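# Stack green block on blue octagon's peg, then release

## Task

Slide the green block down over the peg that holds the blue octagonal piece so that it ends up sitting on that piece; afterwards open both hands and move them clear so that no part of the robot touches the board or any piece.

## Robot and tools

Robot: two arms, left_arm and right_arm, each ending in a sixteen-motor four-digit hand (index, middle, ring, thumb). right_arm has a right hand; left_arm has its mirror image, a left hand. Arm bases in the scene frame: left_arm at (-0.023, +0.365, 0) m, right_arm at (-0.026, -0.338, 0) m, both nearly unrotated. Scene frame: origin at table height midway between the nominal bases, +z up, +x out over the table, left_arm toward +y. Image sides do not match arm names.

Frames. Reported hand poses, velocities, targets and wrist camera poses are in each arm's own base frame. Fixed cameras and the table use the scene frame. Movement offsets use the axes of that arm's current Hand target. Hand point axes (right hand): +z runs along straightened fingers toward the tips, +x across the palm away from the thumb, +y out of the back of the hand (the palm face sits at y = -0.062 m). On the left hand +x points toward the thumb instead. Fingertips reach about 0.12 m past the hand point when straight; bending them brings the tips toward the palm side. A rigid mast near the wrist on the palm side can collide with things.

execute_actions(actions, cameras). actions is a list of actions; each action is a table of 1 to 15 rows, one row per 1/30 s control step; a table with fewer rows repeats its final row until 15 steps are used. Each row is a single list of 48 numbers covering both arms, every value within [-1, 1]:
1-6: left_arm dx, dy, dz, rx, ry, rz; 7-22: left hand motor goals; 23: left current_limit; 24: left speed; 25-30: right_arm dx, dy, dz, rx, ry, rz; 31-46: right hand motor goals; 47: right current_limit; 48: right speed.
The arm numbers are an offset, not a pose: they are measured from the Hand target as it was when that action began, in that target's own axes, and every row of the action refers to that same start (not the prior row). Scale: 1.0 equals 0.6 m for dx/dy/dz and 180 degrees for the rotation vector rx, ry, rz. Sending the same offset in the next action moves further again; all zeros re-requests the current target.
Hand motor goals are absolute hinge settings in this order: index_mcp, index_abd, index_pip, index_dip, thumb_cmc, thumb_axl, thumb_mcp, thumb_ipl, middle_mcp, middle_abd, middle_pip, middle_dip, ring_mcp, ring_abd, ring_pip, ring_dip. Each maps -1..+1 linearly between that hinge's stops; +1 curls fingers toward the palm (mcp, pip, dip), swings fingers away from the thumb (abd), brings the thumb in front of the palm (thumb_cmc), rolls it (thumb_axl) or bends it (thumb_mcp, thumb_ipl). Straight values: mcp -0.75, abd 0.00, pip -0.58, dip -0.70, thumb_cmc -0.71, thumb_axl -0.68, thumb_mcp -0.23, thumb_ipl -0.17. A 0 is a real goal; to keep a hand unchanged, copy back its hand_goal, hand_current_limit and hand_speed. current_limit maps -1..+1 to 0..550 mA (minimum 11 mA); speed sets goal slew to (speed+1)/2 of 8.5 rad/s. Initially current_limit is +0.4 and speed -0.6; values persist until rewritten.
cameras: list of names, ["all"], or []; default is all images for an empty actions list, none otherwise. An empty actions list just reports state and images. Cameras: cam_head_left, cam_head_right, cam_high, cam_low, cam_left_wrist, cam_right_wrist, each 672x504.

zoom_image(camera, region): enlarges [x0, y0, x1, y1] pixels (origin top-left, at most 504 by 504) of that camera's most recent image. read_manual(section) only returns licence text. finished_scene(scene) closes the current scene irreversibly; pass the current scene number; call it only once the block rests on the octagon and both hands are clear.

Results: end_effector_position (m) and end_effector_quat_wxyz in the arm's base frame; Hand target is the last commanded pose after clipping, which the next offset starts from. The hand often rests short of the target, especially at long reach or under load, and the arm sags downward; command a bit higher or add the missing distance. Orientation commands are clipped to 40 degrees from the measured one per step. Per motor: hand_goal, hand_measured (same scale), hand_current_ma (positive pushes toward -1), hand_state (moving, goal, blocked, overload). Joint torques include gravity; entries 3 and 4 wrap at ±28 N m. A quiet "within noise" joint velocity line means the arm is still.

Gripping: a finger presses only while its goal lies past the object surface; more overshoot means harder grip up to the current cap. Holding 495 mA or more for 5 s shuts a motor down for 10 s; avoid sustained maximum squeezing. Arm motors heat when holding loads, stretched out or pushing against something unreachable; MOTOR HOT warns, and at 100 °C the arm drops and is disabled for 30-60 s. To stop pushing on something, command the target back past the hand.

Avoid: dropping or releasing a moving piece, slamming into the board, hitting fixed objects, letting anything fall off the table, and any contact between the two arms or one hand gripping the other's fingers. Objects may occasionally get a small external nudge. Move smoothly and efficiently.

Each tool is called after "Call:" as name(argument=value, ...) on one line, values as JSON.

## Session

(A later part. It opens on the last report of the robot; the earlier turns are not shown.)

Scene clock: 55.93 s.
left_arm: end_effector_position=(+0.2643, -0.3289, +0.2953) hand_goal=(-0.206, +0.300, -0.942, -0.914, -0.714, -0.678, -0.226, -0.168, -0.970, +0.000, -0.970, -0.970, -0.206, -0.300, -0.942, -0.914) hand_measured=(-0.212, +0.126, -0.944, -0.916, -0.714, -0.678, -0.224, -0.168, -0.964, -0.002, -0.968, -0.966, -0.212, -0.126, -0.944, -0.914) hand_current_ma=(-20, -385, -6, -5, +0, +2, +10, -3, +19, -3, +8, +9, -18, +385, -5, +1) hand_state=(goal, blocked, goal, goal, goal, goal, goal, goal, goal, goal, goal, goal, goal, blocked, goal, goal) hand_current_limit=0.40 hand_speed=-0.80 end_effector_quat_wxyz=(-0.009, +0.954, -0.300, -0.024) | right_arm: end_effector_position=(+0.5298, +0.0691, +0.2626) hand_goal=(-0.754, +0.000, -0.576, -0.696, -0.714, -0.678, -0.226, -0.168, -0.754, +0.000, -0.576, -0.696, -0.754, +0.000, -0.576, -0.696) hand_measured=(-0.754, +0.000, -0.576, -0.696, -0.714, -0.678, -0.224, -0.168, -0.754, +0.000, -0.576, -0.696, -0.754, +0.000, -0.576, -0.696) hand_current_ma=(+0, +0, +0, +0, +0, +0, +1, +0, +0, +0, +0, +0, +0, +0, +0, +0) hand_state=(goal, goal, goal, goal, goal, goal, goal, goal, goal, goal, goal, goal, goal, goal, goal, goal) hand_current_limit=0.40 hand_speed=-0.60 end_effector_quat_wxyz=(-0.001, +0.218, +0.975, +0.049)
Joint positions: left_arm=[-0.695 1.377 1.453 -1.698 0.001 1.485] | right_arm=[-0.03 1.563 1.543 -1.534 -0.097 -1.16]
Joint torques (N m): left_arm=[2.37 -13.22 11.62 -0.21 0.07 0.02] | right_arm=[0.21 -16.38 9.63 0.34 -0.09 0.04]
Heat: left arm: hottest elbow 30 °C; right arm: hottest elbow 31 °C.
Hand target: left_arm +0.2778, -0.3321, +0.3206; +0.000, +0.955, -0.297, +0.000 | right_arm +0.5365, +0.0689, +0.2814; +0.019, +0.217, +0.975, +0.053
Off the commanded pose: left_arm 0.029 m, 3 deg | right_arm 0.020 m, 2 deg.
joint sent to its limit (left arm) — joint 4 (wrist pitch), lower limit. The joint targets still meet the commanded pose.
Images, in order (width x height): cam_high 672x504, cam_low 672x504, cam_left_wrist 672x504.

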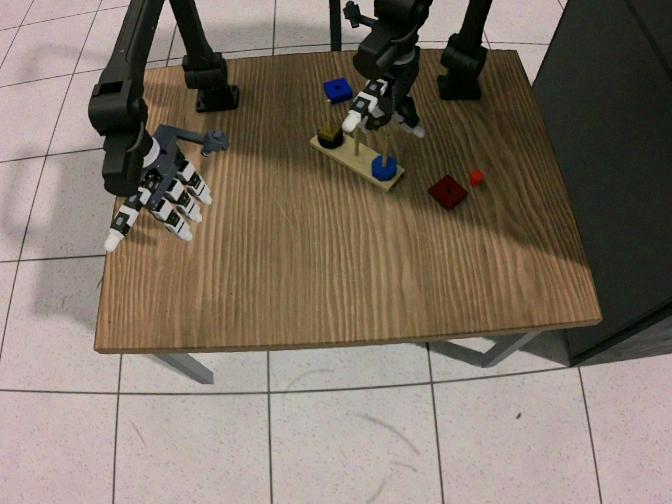

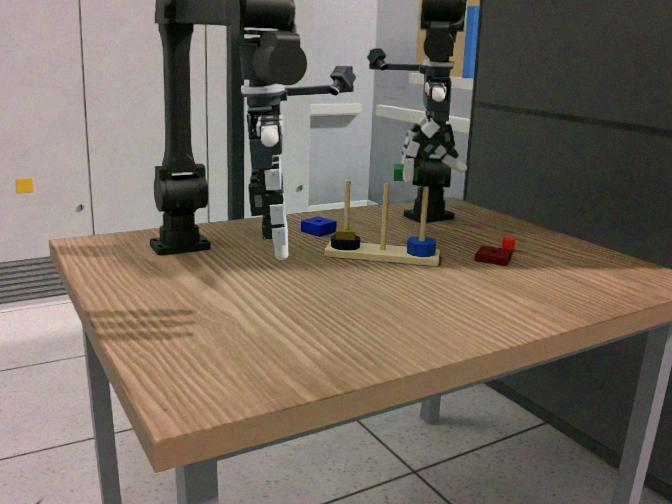

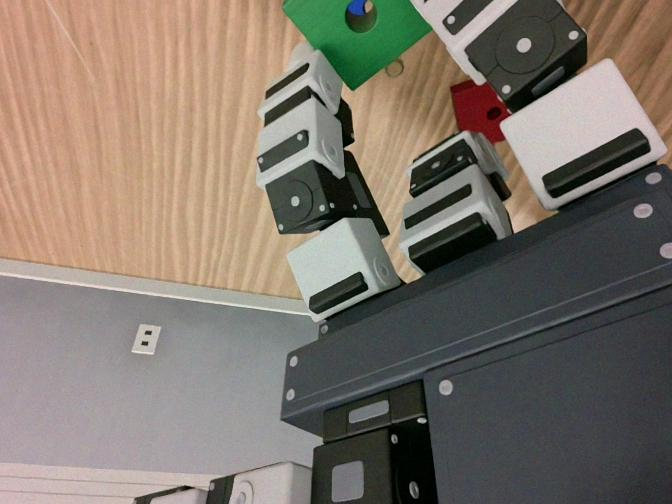

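Call:
execute_actions(actions=[[[0.0088,-0.0388,0,0,0,0,-0.2055,0.3,-0.942,-0.913,-0.714,-0.678,-0.226,-0.168,-0.97,0,-0.97,-0.97,-0.2055,-0.3,-0.942,-0.913,0.4,-0.8,0,0,0,0,0,0,-0.754,0,-0.576,-0.696,-0.714,-0.678,-0.226,-0.168,-0.754,0,-0.576,-0.696,-0.754,0,-0.576,-0.696,0.4,-0.6]],[[0.0088,-0.0388,0,0,0,0,-0.2055,0.3,-0.942,-0.913,-0.714,-0.678,-0.226,-0.168,-0.97,0,-0.97,-0.97,-0.2055,-0.3,-0.942,-0.913,0.4,-0.8,0,0,0,0,0,0,-0.754,0,-0.576,-0.696,-0.714,-0.678,-0.226,-0.168,-0.754,0,-0.576,-0.696,-0.754,0,-0.576,-0.696,0.4,-0.6]]], cameras=["cam_left_wrist", "cam_low", "cam_high"])

Call:
zoom_image(camera="cam_left_wrist", region=[270, 0, 450, 120])

Call:
zoom_image(camera="cam_low", region=[370, 140, 490, 280])

Call:
zoom_image(camera="cam_high", region=[330, 60, 450, 200])

Scene clock: 57.97 s.
left_arm: end_effector_position=(+0.2997, -0.2956, +0.2994) hand_goal=(-0.206, +0.300, -0.942, -0.914, -0.714, -0.678, -0.226, -0.168, -0.970, +0.000, -0.970, -0.970, -0.206, -0.300, -0.942, -0.914) hand_measured=(-0.212, +0.126, -0.944, -0.916, -0.714, -0.678, -0.224, -0.168, -0.964, -0.002, -0.968, -0.966, -0.212, -0.126, -0.944, -0.914) hand_current_ma=(-21, -385, -6, -5, +0, +2, +10, -3, +19, -3, +8, +9, -18, +385, -5, +1) hand_state=(goal, blocked, goal, goal, goal, goal, goal, goal, goal, goal, goal, goal, goal, blocked, goal, goal) hand_current_limit=0.40 hand_speed=-0.80 end_effector_quat_wxyz=(-0.006, +0.955, -0.297, -0.020) | right_arm: end_effector_position=(+0.5298, +0.0691, +0.2626) hand_goal=(-0.754, +0.000, -0.576, -0.696, -0.714, -0.678, -0.226, -0.168, -0.754, +0.000, -0.576, -0.696, -0.754, +0.000, -0.576, -0.696) hand_measured=(-0.754, +0.000, -0.576, -0.696, -0.714, -0.678, -0.224, -0.168, -0.754, +0.000, -0.576, -0.696, -0.754, +0.000, -0.576, -0.696) hand_current_ma=(+0, +0, +0, +0, +0, +0, +1, +0, +0, +0, +0, +0, +0, +0, +0, +0) hand_state=(goal, goal, goal, goal, goal, goal, goal, goal, goal, goal, goal, goal, goal, goal, goal, goal) hand_current_limit=0.40 hand_speed=-0.60 end_effector_quat_wxyz=(-0.001, +0.218, +0.975, +0.049)
Joint positions: left_arm=[-0.573 1.393 1.478 -1.698 -0.001 1.602] | right_arm=[-0.03 1.563 1.543 -1.534 -0.097 -1.16]
Joint torques (N m): left_arm=[1.9 -12.63 11.64 -0.2 0.16 0.02] | right_arm=[0.56 -15.68 9.61 0.21 -0.15 0.03]
Heat: left arm: hottest elbow 30 °C; right arm: hottest elbow 31 °C.
Hand target: left_arm +0.3129, -0.2997, +0.3206; +0.000, +0.955, -0.297, +0.000 | right_arm +0.5365, +0.0689, +0.2814; +0.019, +0.217, +0.975, +0.053
Off the commanded pose: left_arm 0.025 m, 2 deg | right_arm 0.020 m, 2 deg.
joint sent to its limit (left arm) — joint 4 (wrist pitch), lower limit. The joint targets still meet the commanded pose.
Images, in order (width x height): cam_high 672x504, cam_low 672x504, cam_left_wrist 672x504.

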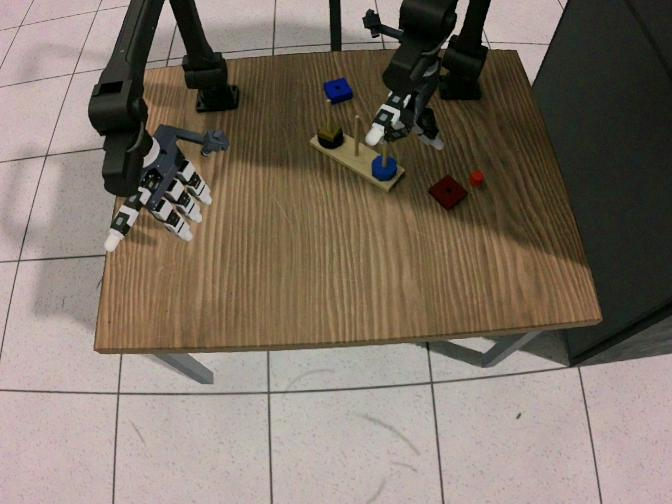

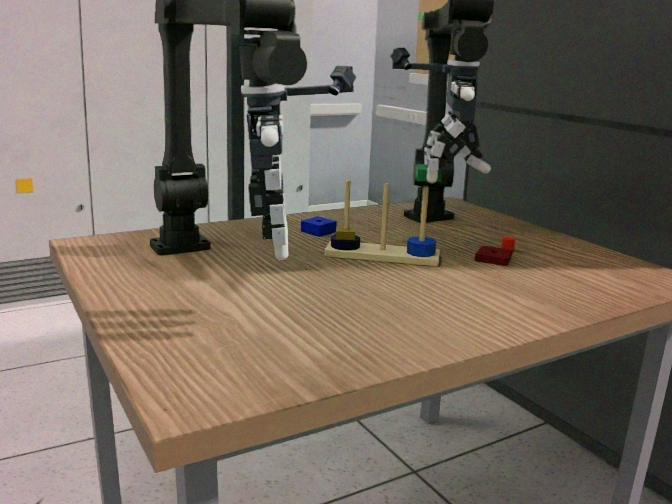

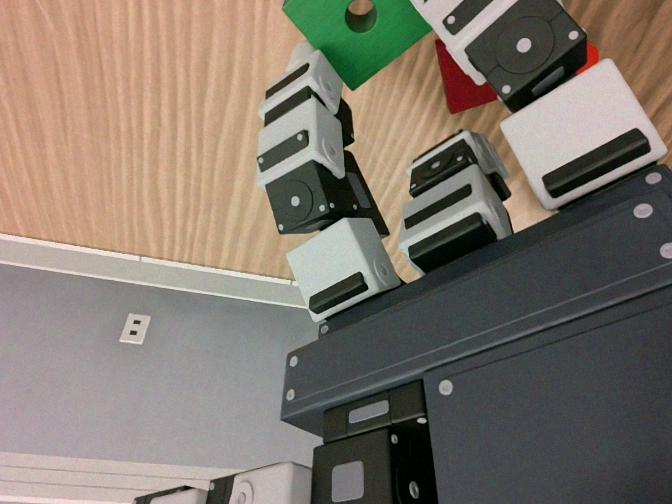

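Scaled by 2.800 from the camera's 672x504 image, which has a finer 960x720 frame.

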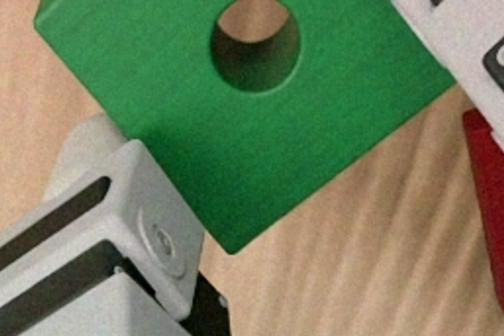

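Scaled by 3.600 from the camera's 672x504 image, which has a finer 960x720 frame.

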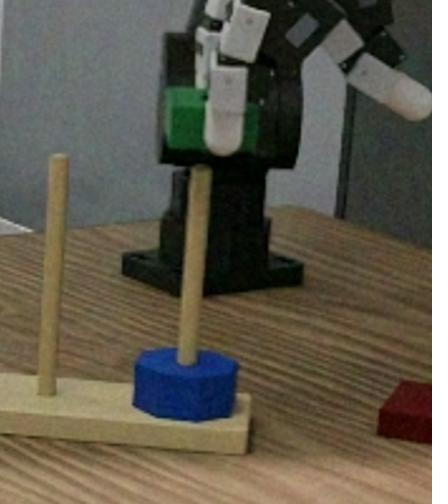

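Scaled by 3.600 from the camera's 672x504 image, which has a finer 960x720 frame.

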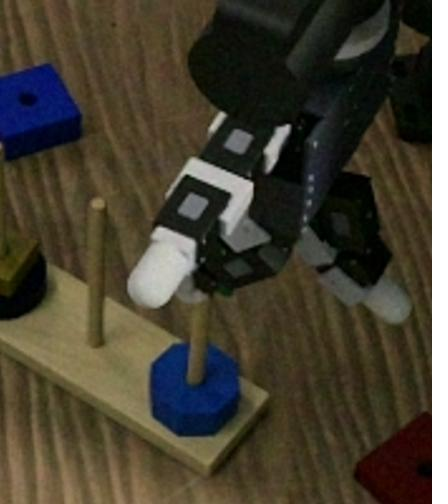

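Call:
zoom_image(camera="cam_low", region=[405, 155, 455, 205])

Call:
zoom_image(camera="cam_high", region=[360, 110, 420, 170])

Call:
execute_actions(actions=[])

Call:
zoom_image(camera="cam_head_left", region=[290, 230, 400, 350])

Call:
zoom_image(camera="cam_head_right", region=[290, 230, 400, 350])

Scaled by 10.080 from the camera's 672x504 image, which has a finer 960x720 frame.

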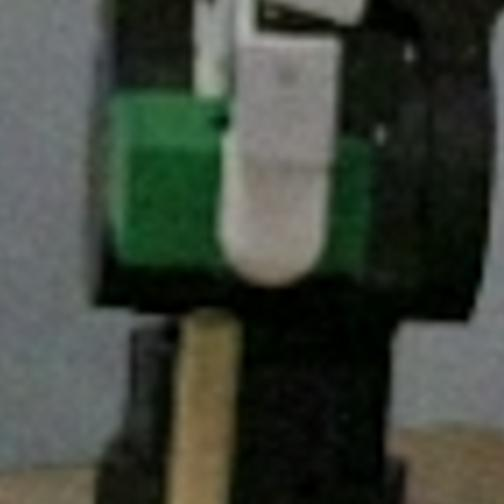

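Scaled by 8.400 from the camera's 672x504 image, which has a finer 960x720 frame.

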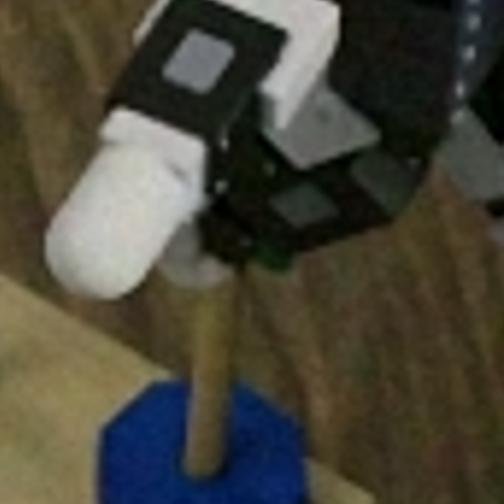

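Scene clock: 58.30 s.
left_arm: end_effector_position=(+0.2997, -0.2956, +0.2994) hand_goal=(-0.206, +0.300, -0.942, -0.914, -0.714, -0.678, -0.226, -0.168, -0.970, +0.000, -0.970, -0.970, -0.206, -0.300, -0.942, -0.914) hand_measured=(-0.212, +0.126, -0.944, -0.916, -0.714, -0.678, -0.224, -0.168, -0.964, -0.002, -0.968, -0.966, -0.212, -0.126, -0.944, -0.914) hand_current_ma=(-21, -385, -6, -5, +0, +2, +10, -3, +19, -3, +8, +9, -18, +385, -5, +1) hand_state=(goal, blocked, goal, goal, goal, goal, goal, goal, goal, goal, goal, goal, goal, blocked, goal, goal) hand_current_limit=0.40 hand_speed=-0.80 end_effector_quat_wxyz=(-0.006, +0.954, -0.298, -0.020) | right_arm: end_effector_position=(+0.5298, +0.0691, +0.2626) hand_goal=(-0.754, +0.000, -0.576, -0.696, -0.714, -0.678, -0.226, -0.168, -0.754, +0.000, -0.576, -0.696, -0.754, +0.000, -0.576, -0.696) hand_measured=(-0.754, +0.000, -0.576, -0.696, -0.714, -0.678, -0.224, -0.168, -0.754, +0.000, -0.576, -0.696, -0.754, +0.000, -0.576, -0.696) hand_current_ma=(+0, +0, +0, +0, +0, +0, +1, +0, +0, +0, +0, +0, +0, +0, +0, +0) hand_state=(goal, goal, goal, goal, goal, goal, goal, goal, goal, goal, goal, goal, goal, goal, goal, goal) hand_current_limit=0.40 hand_speed=-0.60 end_effector_quat_wxyz=(-0.001, +0.218, +0.975, +0.049)
Joint positions: left_arm=[-0.573 1.393 1.478 -1.698 -0.001 1.602] | right_arm=[-0.03 1.563 1.543 -1.534 -0.097 -1.16]
Joint velocities: within noise
Joint torques (N m): left_arm=[1.9 -12.63 11.64 -0.21 0.16 0.01] | right_arm=[0.15 -15.33 9.81 0.2 -0.08 0.03]
Heat: left arm: hottest elbow 30 °C; right arm: hottest elbow 31 °C.
Hand target: left_arm +0.3128, -0.2997, +0.3206; +0.000, +0.955, -0.297, +0.000 | right_arm +0.5365, +0.0689, +0.2814; +0.019, +0.217, +0.975, +0.053
Off the commanded pose: left_arm 0.025 m, 2 deg | right_arm 0.020 m, 2 deg.

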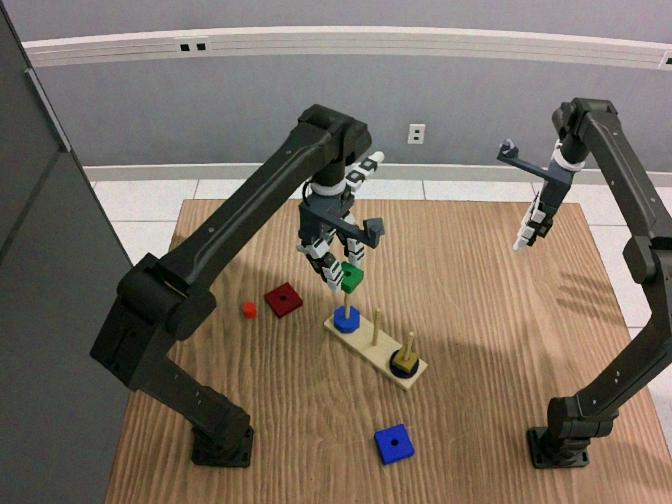

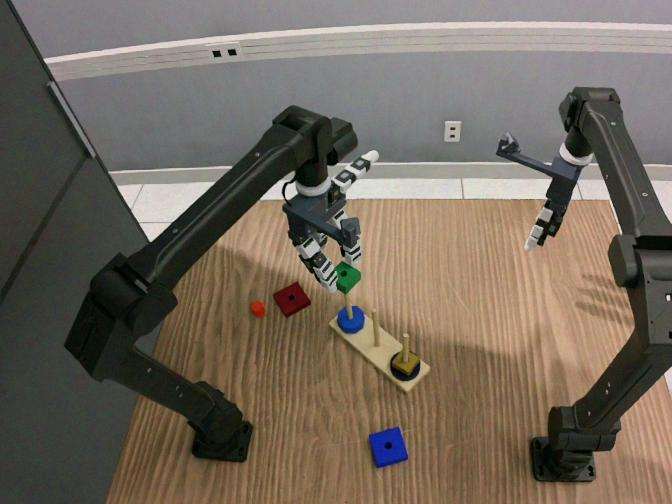

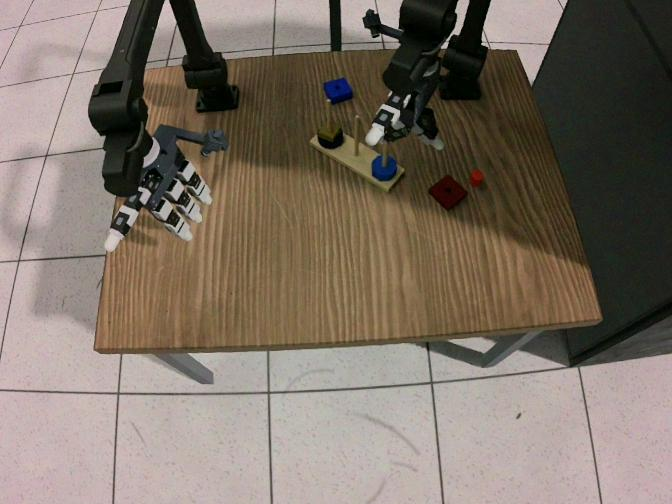

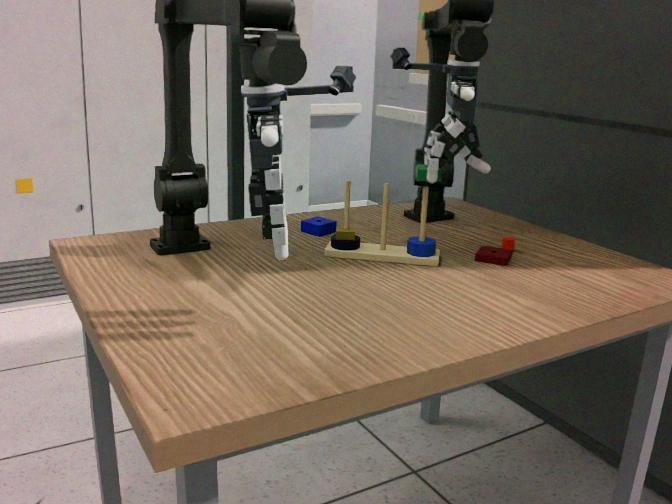

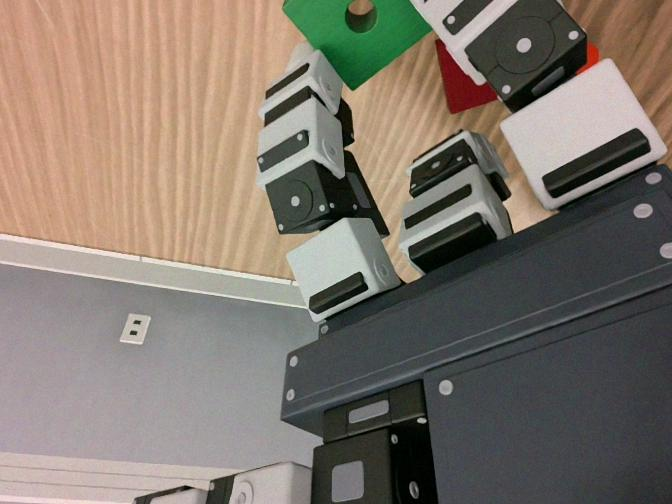

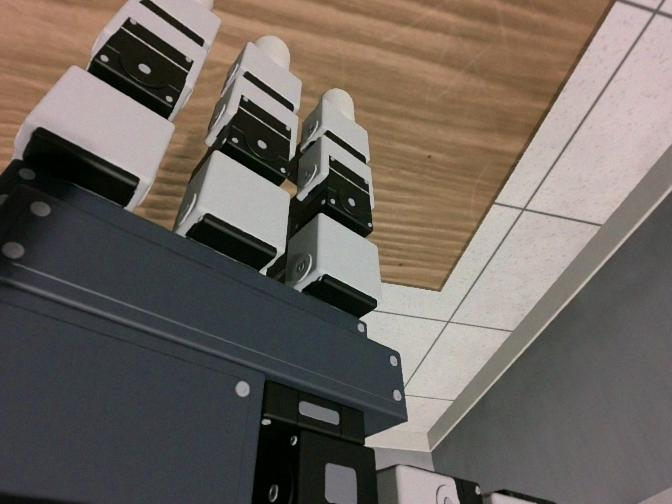

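Scaled by 4.200 from the camera's 672x504 image, which has a finer 960x720 frame.

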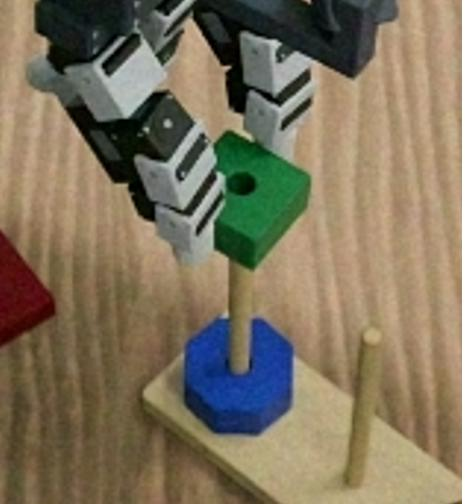

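Scaled by 4.200 from the camera's 672x504 image, which has a finer 960x720 frame.

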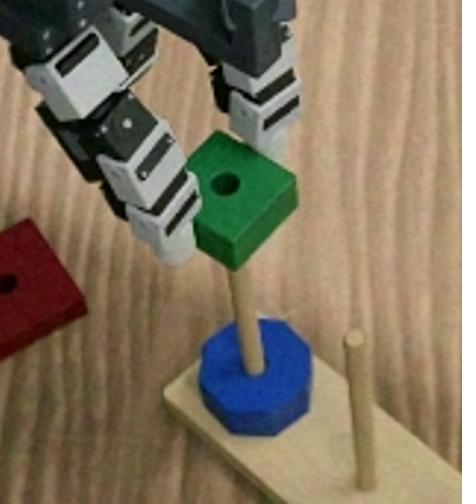

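Call:
execute_actions(actions=[[[0,0,0.014,0,0,0,-0.2055,0.3,-0.942,-0.913,-0.714,-0.678,-0.226,-0.168,-0.97,0,-0.97,-0.97,-0.2055,-0.3,-0.942,-0.913,0.4,-0.8,0,0,0,0,0,0,-0.754,0,-0.576,-0.696,-0.714,-0.678,-0.226,-0.168,-0.754,0,-0.576,-0.696,-0.754,0,-0.576,-0.696,0.4,-0.6],[0,0,0.028,0,0,0,-0.2055,0.3,-0.942,-0.913,-0.714,-0.678,-0.226,-0.168,-0.97,0,-0.97,-0.97,-0.2055,-0.3,-0.942,-0.913,0.4,-0.8,0,0,0,0,0,0,-0.754,0,-0.576,-0.696,-0.714,-0.678,-0.226,-0.168,-0.754,0,-0.576,-0.696,-0.754,0,-0.576,-0.696,0.4,-0.6],[0,0,0.043,0,0,0,-0.2055,0.3,-0.942,-0.913,-0.714,-0.678,-0.226,-0.168,-0.97,0,-0.97,-0.97,-0.2055,-0.3,-0.942,-0.913,0.4,-0.8,0,0,0,0,0,0,-0.754,0,-0.576,-0.696,-0.714,-0.678,-0.226,-0.168,-0.754,0,-0.576,-0.696,-0.754,0,-0.576,-0.696,0.4,-0.6]]], cameras=["all"])

Scene clock: 60.20 s.
left_arm: end_effector_position=(+0.3062, -0.2998, +0.2926) hand_goal=(-0.206, +0.300, -0.942, -0.914, -0.714, -0.678, -0.226, -0.168, -0.970, +0.000, -0.970, -0.970, -0.206, -0.300, -0.942, -0.914) hand_measured=(-0.212, +0.126, -0.944, -0.916, -0.714, -0.678, -0.224, -0.168, -0.964, -0.002, -0.968, -0.966, -0.212, -0.126, -0.944, -0.914) hand_current_ma=(-21, -385, -6, -5, +0, +2, +10, -3, +19, -3, +8, +9, -18, +385, -5, +1) hand_state=(goal, blocked, goal, goal, goal, goal, goal, goal, goal, goal, goal, goal, goal, blocked, goal, goal) hand_current_limit=0.40 hand_speed=-0.80 end_effector_quat_wxyz=(-0.003, +0.955, -0.298, -0.007) | right_arm: end_effector_position=(+0.5298, +0.0691, +0.2626) hand_goal=(-0.754, +0.000, -0.576, -0.696, -0.714, -0.678, -0.226, -0.168, -0.754, +0.000, -0.576, -0.696, -0.754, +0.000, -0.576, -0.696) hand_measured=(-0.754, +0.000, -0.576, -0.696, -0.714, -0.678, -0.224, -0.168, -0.754, +0.000, -0.576, -0.696, -0.754, +0.000, -0.576, -0.696) hand_current_ma=(+0, +0, +0, +0, +0, +0, +1, +0, +0, +0, +0, +0, +0, +0, +0, +0) hand_state=(goal, goal, goal, goal, goal, goal, goal, goal, goal, goal, goal, goal, goal, goal, goal, goal) hand_current_limit=0.40 hand_speed=-0.60 end_effector_quat_wxyz=(-0.001, +0.218, +0.975, +0.049)
Joint positions: left_arm=[-0.573 1.395 1.461 -1.653 -0.001 1.602] | right_arm=[-0.03 1.563 1.543 -1.534 -0.097 -1.16]
Joint torques (N m): left_arm=[1.85 -12.81 8.36 0.16 0.11 0.01] | right_arm=[0.38 -16.67 9.87 0.01 -0.11 0.09]
Heat: left arm: hottest elbow 30 °C; right arm: hottest elbow 31 °C.
Hand target: left_arm +0.3128, -0.2997, +0.2948; +0.000, +0.955, -0.297, +0.000 | right_arm +0.5365, +0.0689, +0.2814; +0.019, +0.217, +0.975, +0.053
Off the commanded pose: left_arm 0.007 m, 1 deg | right_arm 0.020 m, 2 deg.

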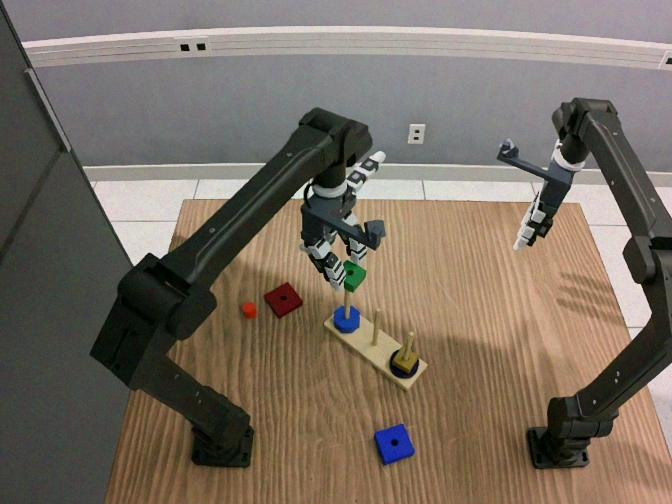

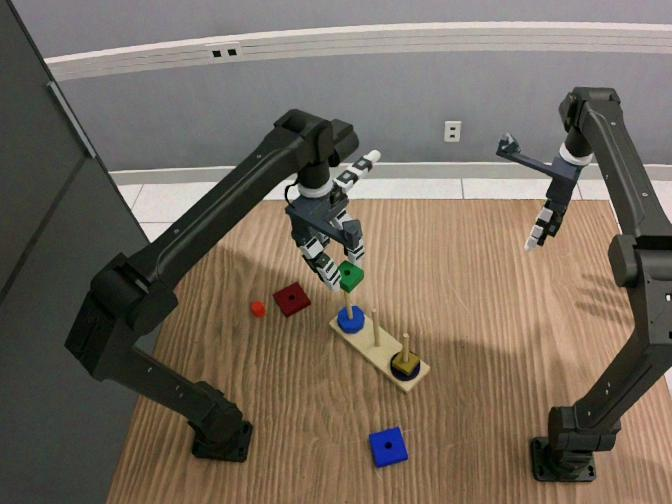

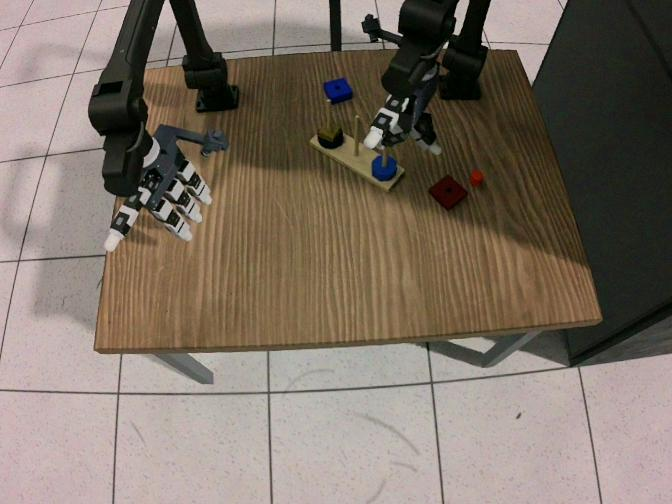

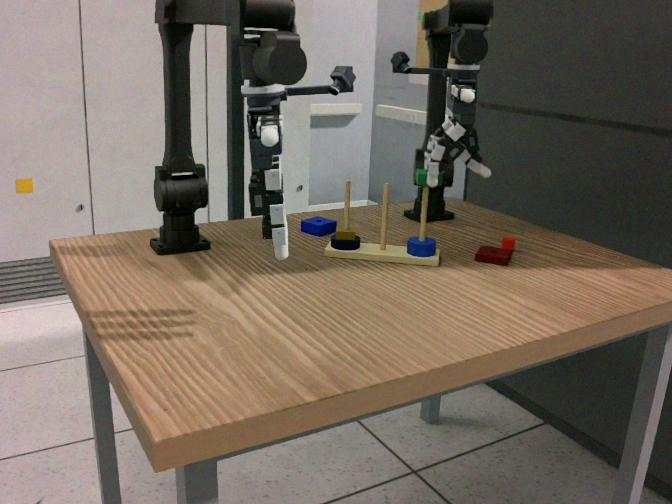

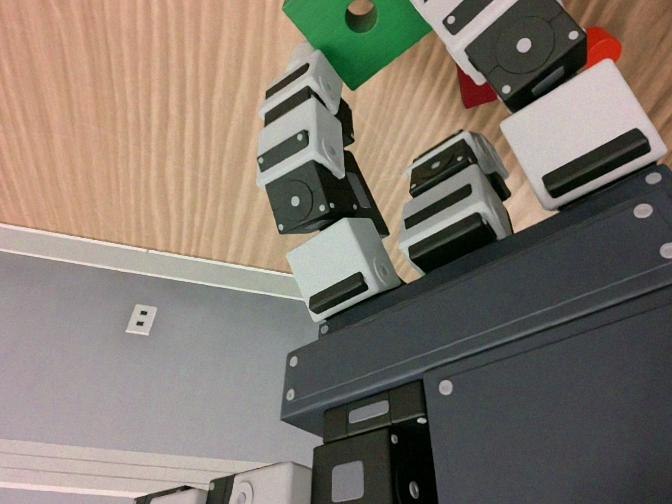

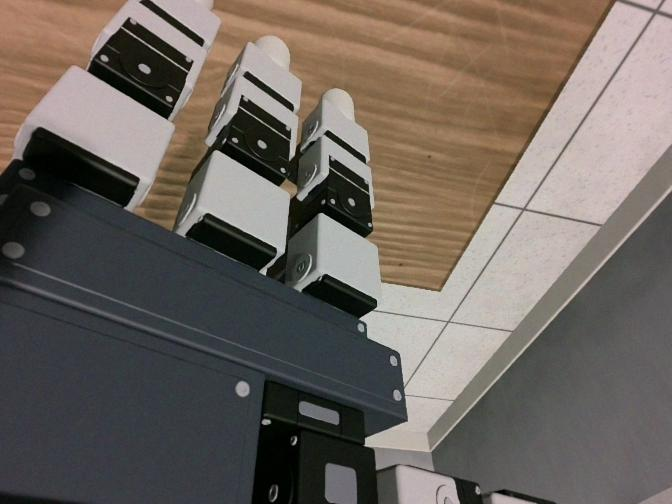

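Call:
execute_actions(actions=[[[-0.010,0,0,0,0,0,-0.2055,0.3,-0.942,-0.913,-0.714,-0.678,-0.226,-0.168,-0.97,0,-0.97,-0.97,-0.2055,-0.3,-0.942,-0.913,0.4,-0.8,0,0,0,0,0,0,-0.754,0,-0.576,-0.696,-0.714,-0.678,-0.226,-0.168,-0.754,0,-0.576,-0.696,-0.754,0,-0.576,-0.696,0.4,-0.6],[-0.0194,0.0012,0,0,0,0,-0.2055,0.3,-0.942,-0.913,-0.714,-0.678,-0.226,-0.168,-0.97,0,-0.97,-0.97,-0.2055,-0.3,-0.942,-0.913,0.4,-0.8,0,0,0,0,0,0,-0.754,0,-0.576,-0.696,-0.714,-0.678,-0.226,-0.168,-0.754,0,-0.576,-0.696,-0.754,0,-0.576,-0.696,0.4,-0.6]]], cameras=["cam_head_left","cam_head_right","cam_low","cam_left_wrist"])

Call:
zoom_image(camera="cam_low", region=[395, 150, 465, 260])

Call:
zoom_image(camera="cam_head_left", region=[310, 240, 390, 340])

Call:
zoom_image(camera="cam_head_right", region=[310, 240, 390, 340])

Call:
zoom_image(camera="cam_left_wrist", region=[270, 0, 450, 120])

Scene clock: 61.27 s.
left_arm: end_effector_position=(+0.3004, -0.2960, +0.2845) hand_goal=(-0.206, +0.300, -0.942, -0.914, -0.714, -0.678, -0.226, -0.168, -0.970, +0.000, -0.970, -0.970, -0.206, -0.300, -0.942, -0.914) hand_measured=(-0.212, +0.126, -0.944, -0.916, -0.714, -0.678, -0.224, -0.168, -0.964, -0.002, -0.968, -0.966, -0.210, -0.128, -0.944, -0.914) hand_current_ma=(-21, -385, -6, -5, +0, +2, +10, -3, +19, -3, +8, +9, -10, +385, -6, +0) hand_state=(goal, blocked, goal, goal, goal, goal, goal, goal, goal, goal, goal, goal, goal, blocked, goal, goal) hand_current_limit=0.40 hand_speed=-0.80 end_effector_quat_wxyz=(-0.005, +0.955, -0.298, -0.016) | right_arm: end_effector_position=(+0.5298, +0.0691, +0.2626) hand_goal=(-0.754, +0.000, -0.576, -0.696, -0.714, -0.678, -0.226, -0.168, -0.754, +0.000, -0.576, -0.696, -0.754, +0.000, -0.576, -0.696) hand_measured=(-0.754, +0.000, -0.576, -0.696, -0.714, -0.678, -0.224, -0.168, -0.754, +0.000, -0.576, -0.696, -0.754, +0.000, -0.576, -0.696) hand_current_ma=(+0, +0, +0, +0, +0, +0, +1, +0, +0, +0, +0, +0, +0, +0, +0, +0) hand_state=(goal, goal, goal, goal, goal, goal, goal, goal, goal, goal, goal, goal, goal, goal, goal, goal) hand_current_limit=0.40 hand_speed=-0.60 end_effector_quat_wxyz=(-0.001, +0.218, +0.975, +0.049)
Joint positions: left_arm=[-0.573 1.388 1.434 -1.651 -0.001 1.602] | right_arm=[-0.03 1.563 1.543 -1.534 -0.097 -1.16]
Joint torques (N m): left_arm=[1.79 -14.8 8.18 0.21 0.1 0] | right_arm=[-0.26 -16.09 9.77 0.2 -0.22 0.02]
Heat: left arm: hottest elbow 30 °C; right arm: hottest elbow 31 °C.
Hand target: left_arm +0.3029, -0.2937, +0.2948; +0.000, +0.955, -0.297, +0.000 | right_arm +0.5365, +0.0689, +0.2814; +0.019, +0.217, +0.975, +0.053
Off the commanded pose: left_arm 0.011 m, 2 deg | right_arm 0.020 m, 2 deg.
Images, in order (width x height): cam_head_left 672x504, cam_head_right 672x504, cam_low 672x504, cam_left_wrist 672x504.

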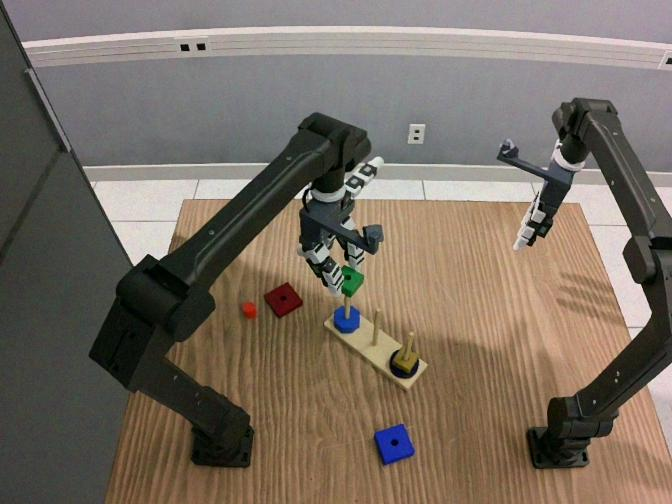

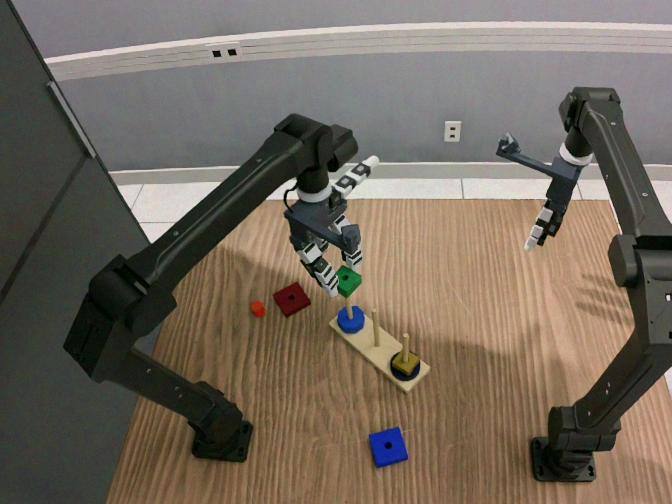

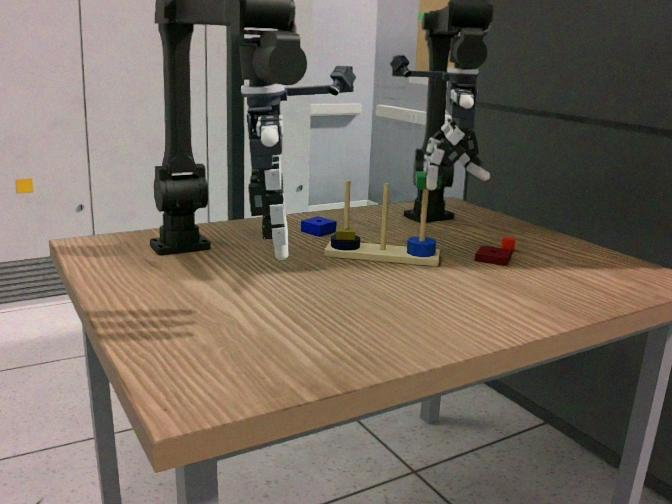

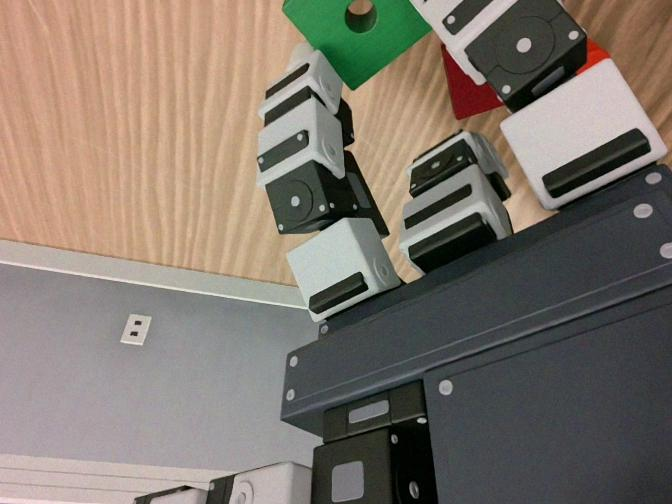

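Scaled by 4.582 from the camera's 672x504 image, which has a finer 960x720 frame.

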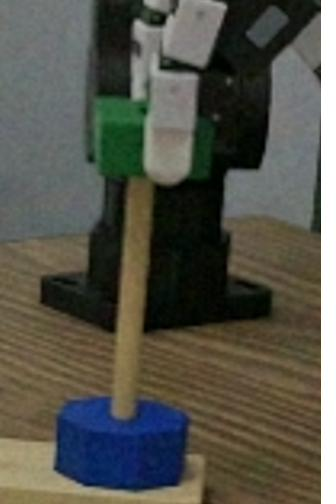

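Scaled by 5.040 from the camera's 672x504 image, which has a finer 960x720 frame.

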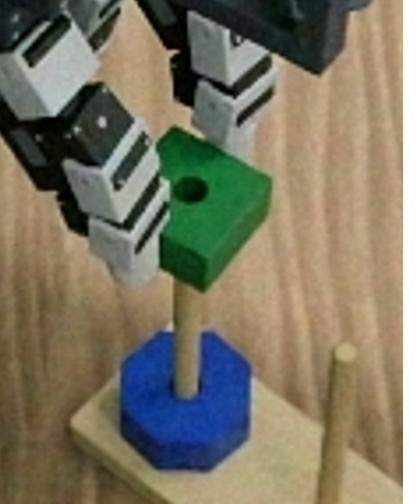

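Scaled by 5.040 from the camera's 672x504 image, which has a finer 960x720 frame.

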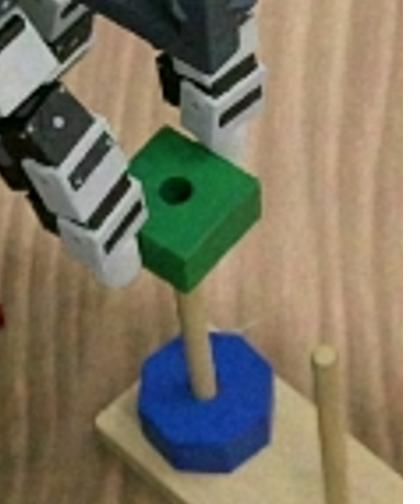

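Scaled by 2.800 from the camera's 672x504 image, which has a finer 960x720 frame.

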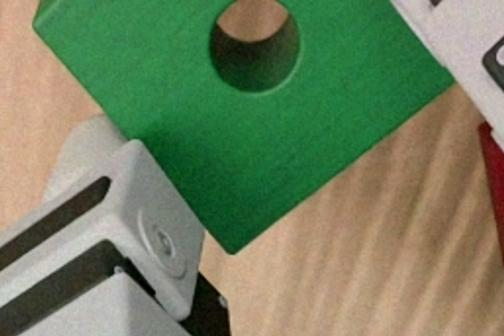

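Call:
execute_actions(actions=[[[-0.002,0,0.012,0,0,0,-0.2055,0.3,-0.942,-0.913,-0.714,-0.678,-0.226,-0.168,-0.97,0,-0.97,-0.97,-0.2055,-0.3,-0.942,-0.913,0.4,-0.8,0,0,0,0,0,0,-0.754,0,-0.576,-0.696,-0.714,-0.678,-0.226,-0.168,-0.754,0,-0.576,-0.696,-0.754,0,-0.576,-0.696,0.4,-0.6]]], cameras=["cam_low","cam_high","cam_head_left","cam_left_wrist"])

Call:
zoom_image(camera="cam_low", region=[410, 160, 450, 200])

Call:
zoom_image(camera="cam_high", region=[350, 100, 440, 200])

Call:
zoom_image(camera="cam_left_wrist", region=[320, 0, 400, 50])

Scene clock: 62.77 s.
left_arm: end_effector_position=(+0.2992, -0.2951, +0.2816) hand_goal=(-0.206, +0.300, -0.942, -0.914, -0.714, -0.678, -0.226, -0.168, -0.970, +0.000, -0.970, -0.970, -0.206, -0.300, -0.942, -0.914) hand_measured=(-0.212, +0.126, -0.946, -0.916, -0.714, -0.678, -0.224, -0.168, -0.964, -0.002, -0.968, -0.966, -0.208, -0.128, -0.946, -0.916) hand_current_ma=(-21, -385, -10, -5, +0, +2, +10, -3, +19, -3, +8, +9, -6, +385, -12, -4) hand_state=(goal, blocked, goal, goal, goal, goal, goal, goal, goal, goal, goal, goal, goal, blocked, goal, goal) hand_current_limit=0.40 hand_speed=-0.80 end_effector_quat_wxyz=(-0.004, +0.955, -0.297, -0.012) | right_arm: end_effector_position=(+0.5298, +0.0691, +0.2626) hand_goal=(-0.754, +0.000, -0.576, -0.696, -0.714, -0.678, -0.226, -0.168, -0.754, +0.000, -0.576, -0.696, -0.754, +0.000, -0.576, -0.696) hand_measured=(-0.754, +0.000, -0.576, -0.696, -0.714, -0.678, -0.224, -0.168, -0.754, +0.000, -0.576, -0.696, -0.754, +0.000, -0.576, -0.696) hand_current_ma=(+0, +0, +0, +0, +0, +0, +1, +0, +0, +0, +0, +0, +0, +0, +0, +0) hand_state=(goal, goal, goal, goal, goal, goal, goal, goal, goal, goal, goal, goal, goal, goal, goal, goal) hand_current_limit=0.40 hand_speed=-0.60 end_effector_quat_wxyz=(-0.001, +0.218, +0.975, +0.049)
Joint positions: left_arm=[-0.572 1.379 1.416 -1.635 -0.001 1.602] | right_arm=[-0.03 1.563 1.543 -1.534 -0.097 -1.16]
Joint torques (N m): left_arm=[1.79 -14.1 7.8 0.34 0.11 0] | right_arm=[-0.09 -16.32 9.62 0.28 -0.12 0.05]
Heat: left arm: hottest elbow 30 °C; right arm: hottest elbow 31 °C.
Hand target: left_arm +0.3020, -0.2930, +0.2876; +0.000, +0.955, -0.296, +0.000 | right_arm +0.5365, +0.0689, +0.2814; +0.019, +0.217, +0.975, +0.053
Off the commanded pose: left_arm 0.007 m, 2 deg | right_arm 0.020 m, 2 deg.
Images, in order (width x height): cam_head_left 672x504, cam_high 672x504, cam_low 672x504, cam_left_wrist 672x504.

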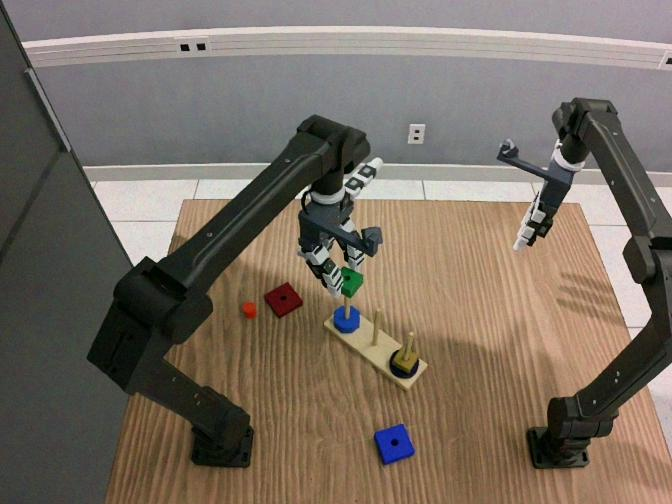

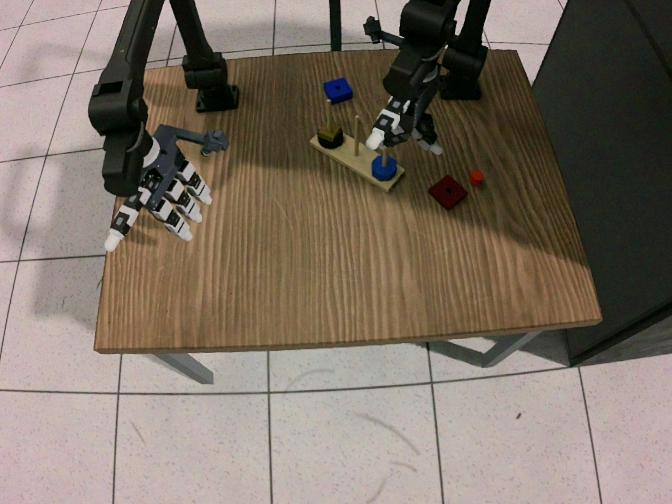

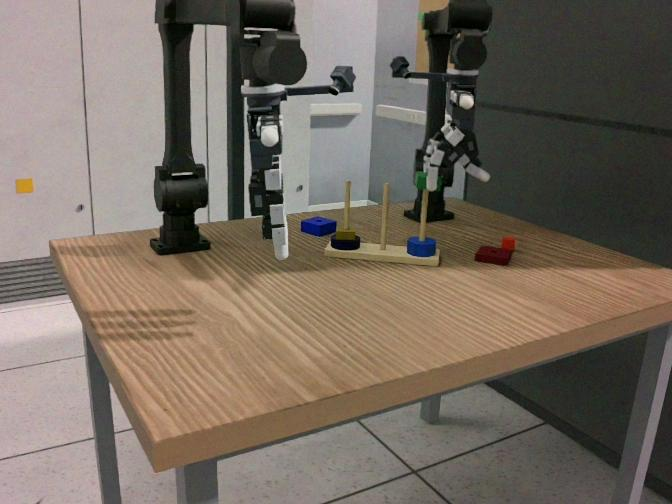

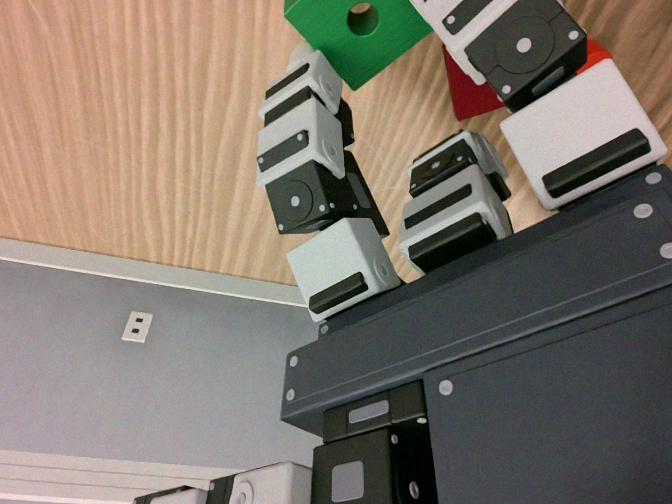

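Scaled by 12.600 from the camera's 672x504 image, which has a finer 960x720 frame.

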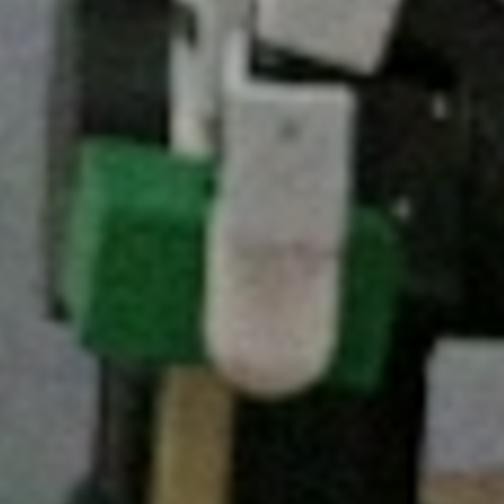

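Scaled by 5.040 from the camera's 672x504 image, which has a finer 960x720 frame.

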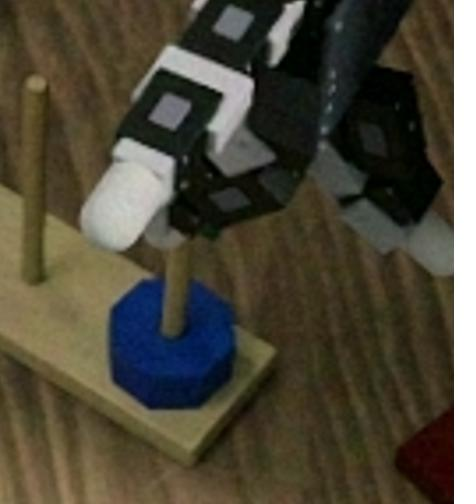

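Scaled by 6.300 from the camera's 672x504 image, which has a finer 960x720 frame.

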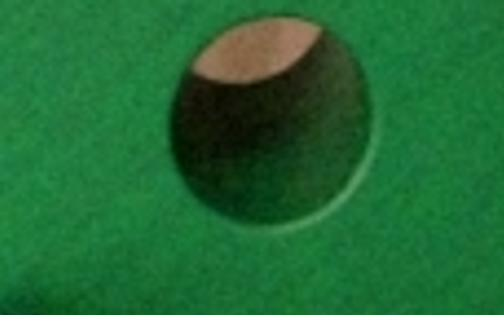

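Call:
zoom_image(camera="cam_head_left", region=[325, 260, 375, 330])

Call:
zoom_image(camera="cam_low", region=[400, 160, 460, 260])

Call:
zoom_image(camera="cam_low", region=[360, 170, 460, 270])

Scaled by 7.200 from the camera's 672x504 image, which has a finer 960x720 frame.

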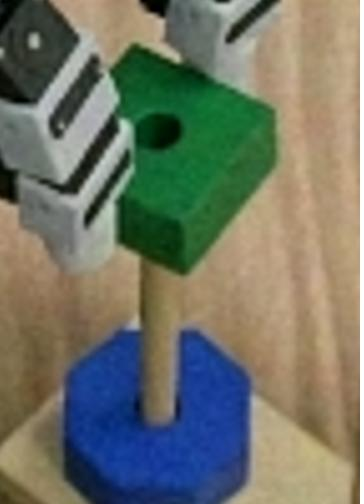

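Scaled by 5.040 from the camera's 672x504 image, which has a finer 960x720 frame.

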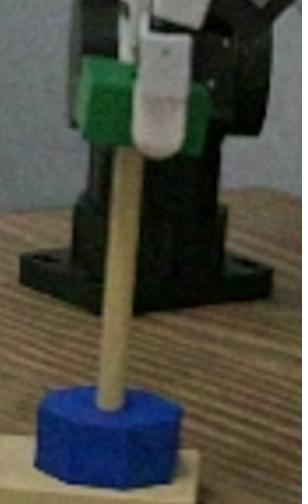

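Scaled by 5.040 from the camera's 672x504 image, which has a finer 960x720 frame.

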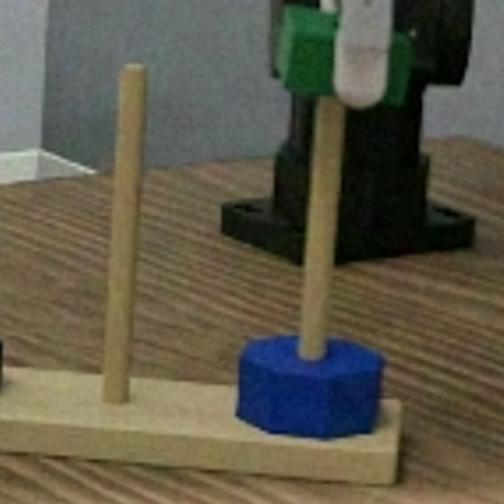

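Call:
zoom_image(camera="cam_head_left", region=[335, 262, 367, 302])

Call:
zoom_image(camera="cam_low", region=[412, 166, 444, 196])

Scaled by 12.600 from the camera's 672x504 image, which has a finer 960x720 frame.

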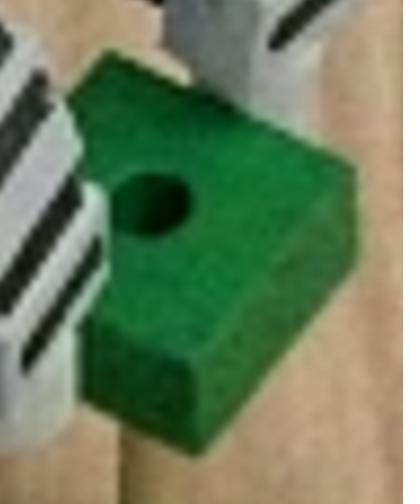

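Scaled by 15.750 from the camera's 672x504 image, which has a finer 960x720 frame.

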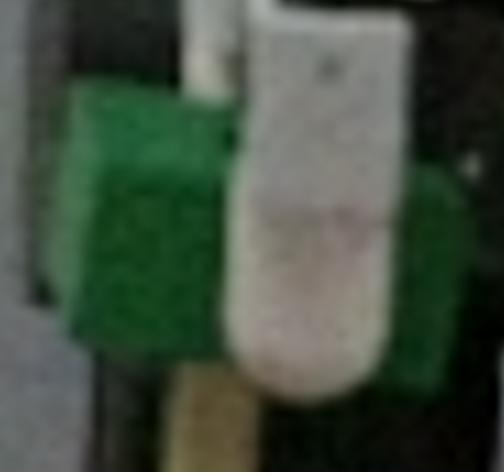

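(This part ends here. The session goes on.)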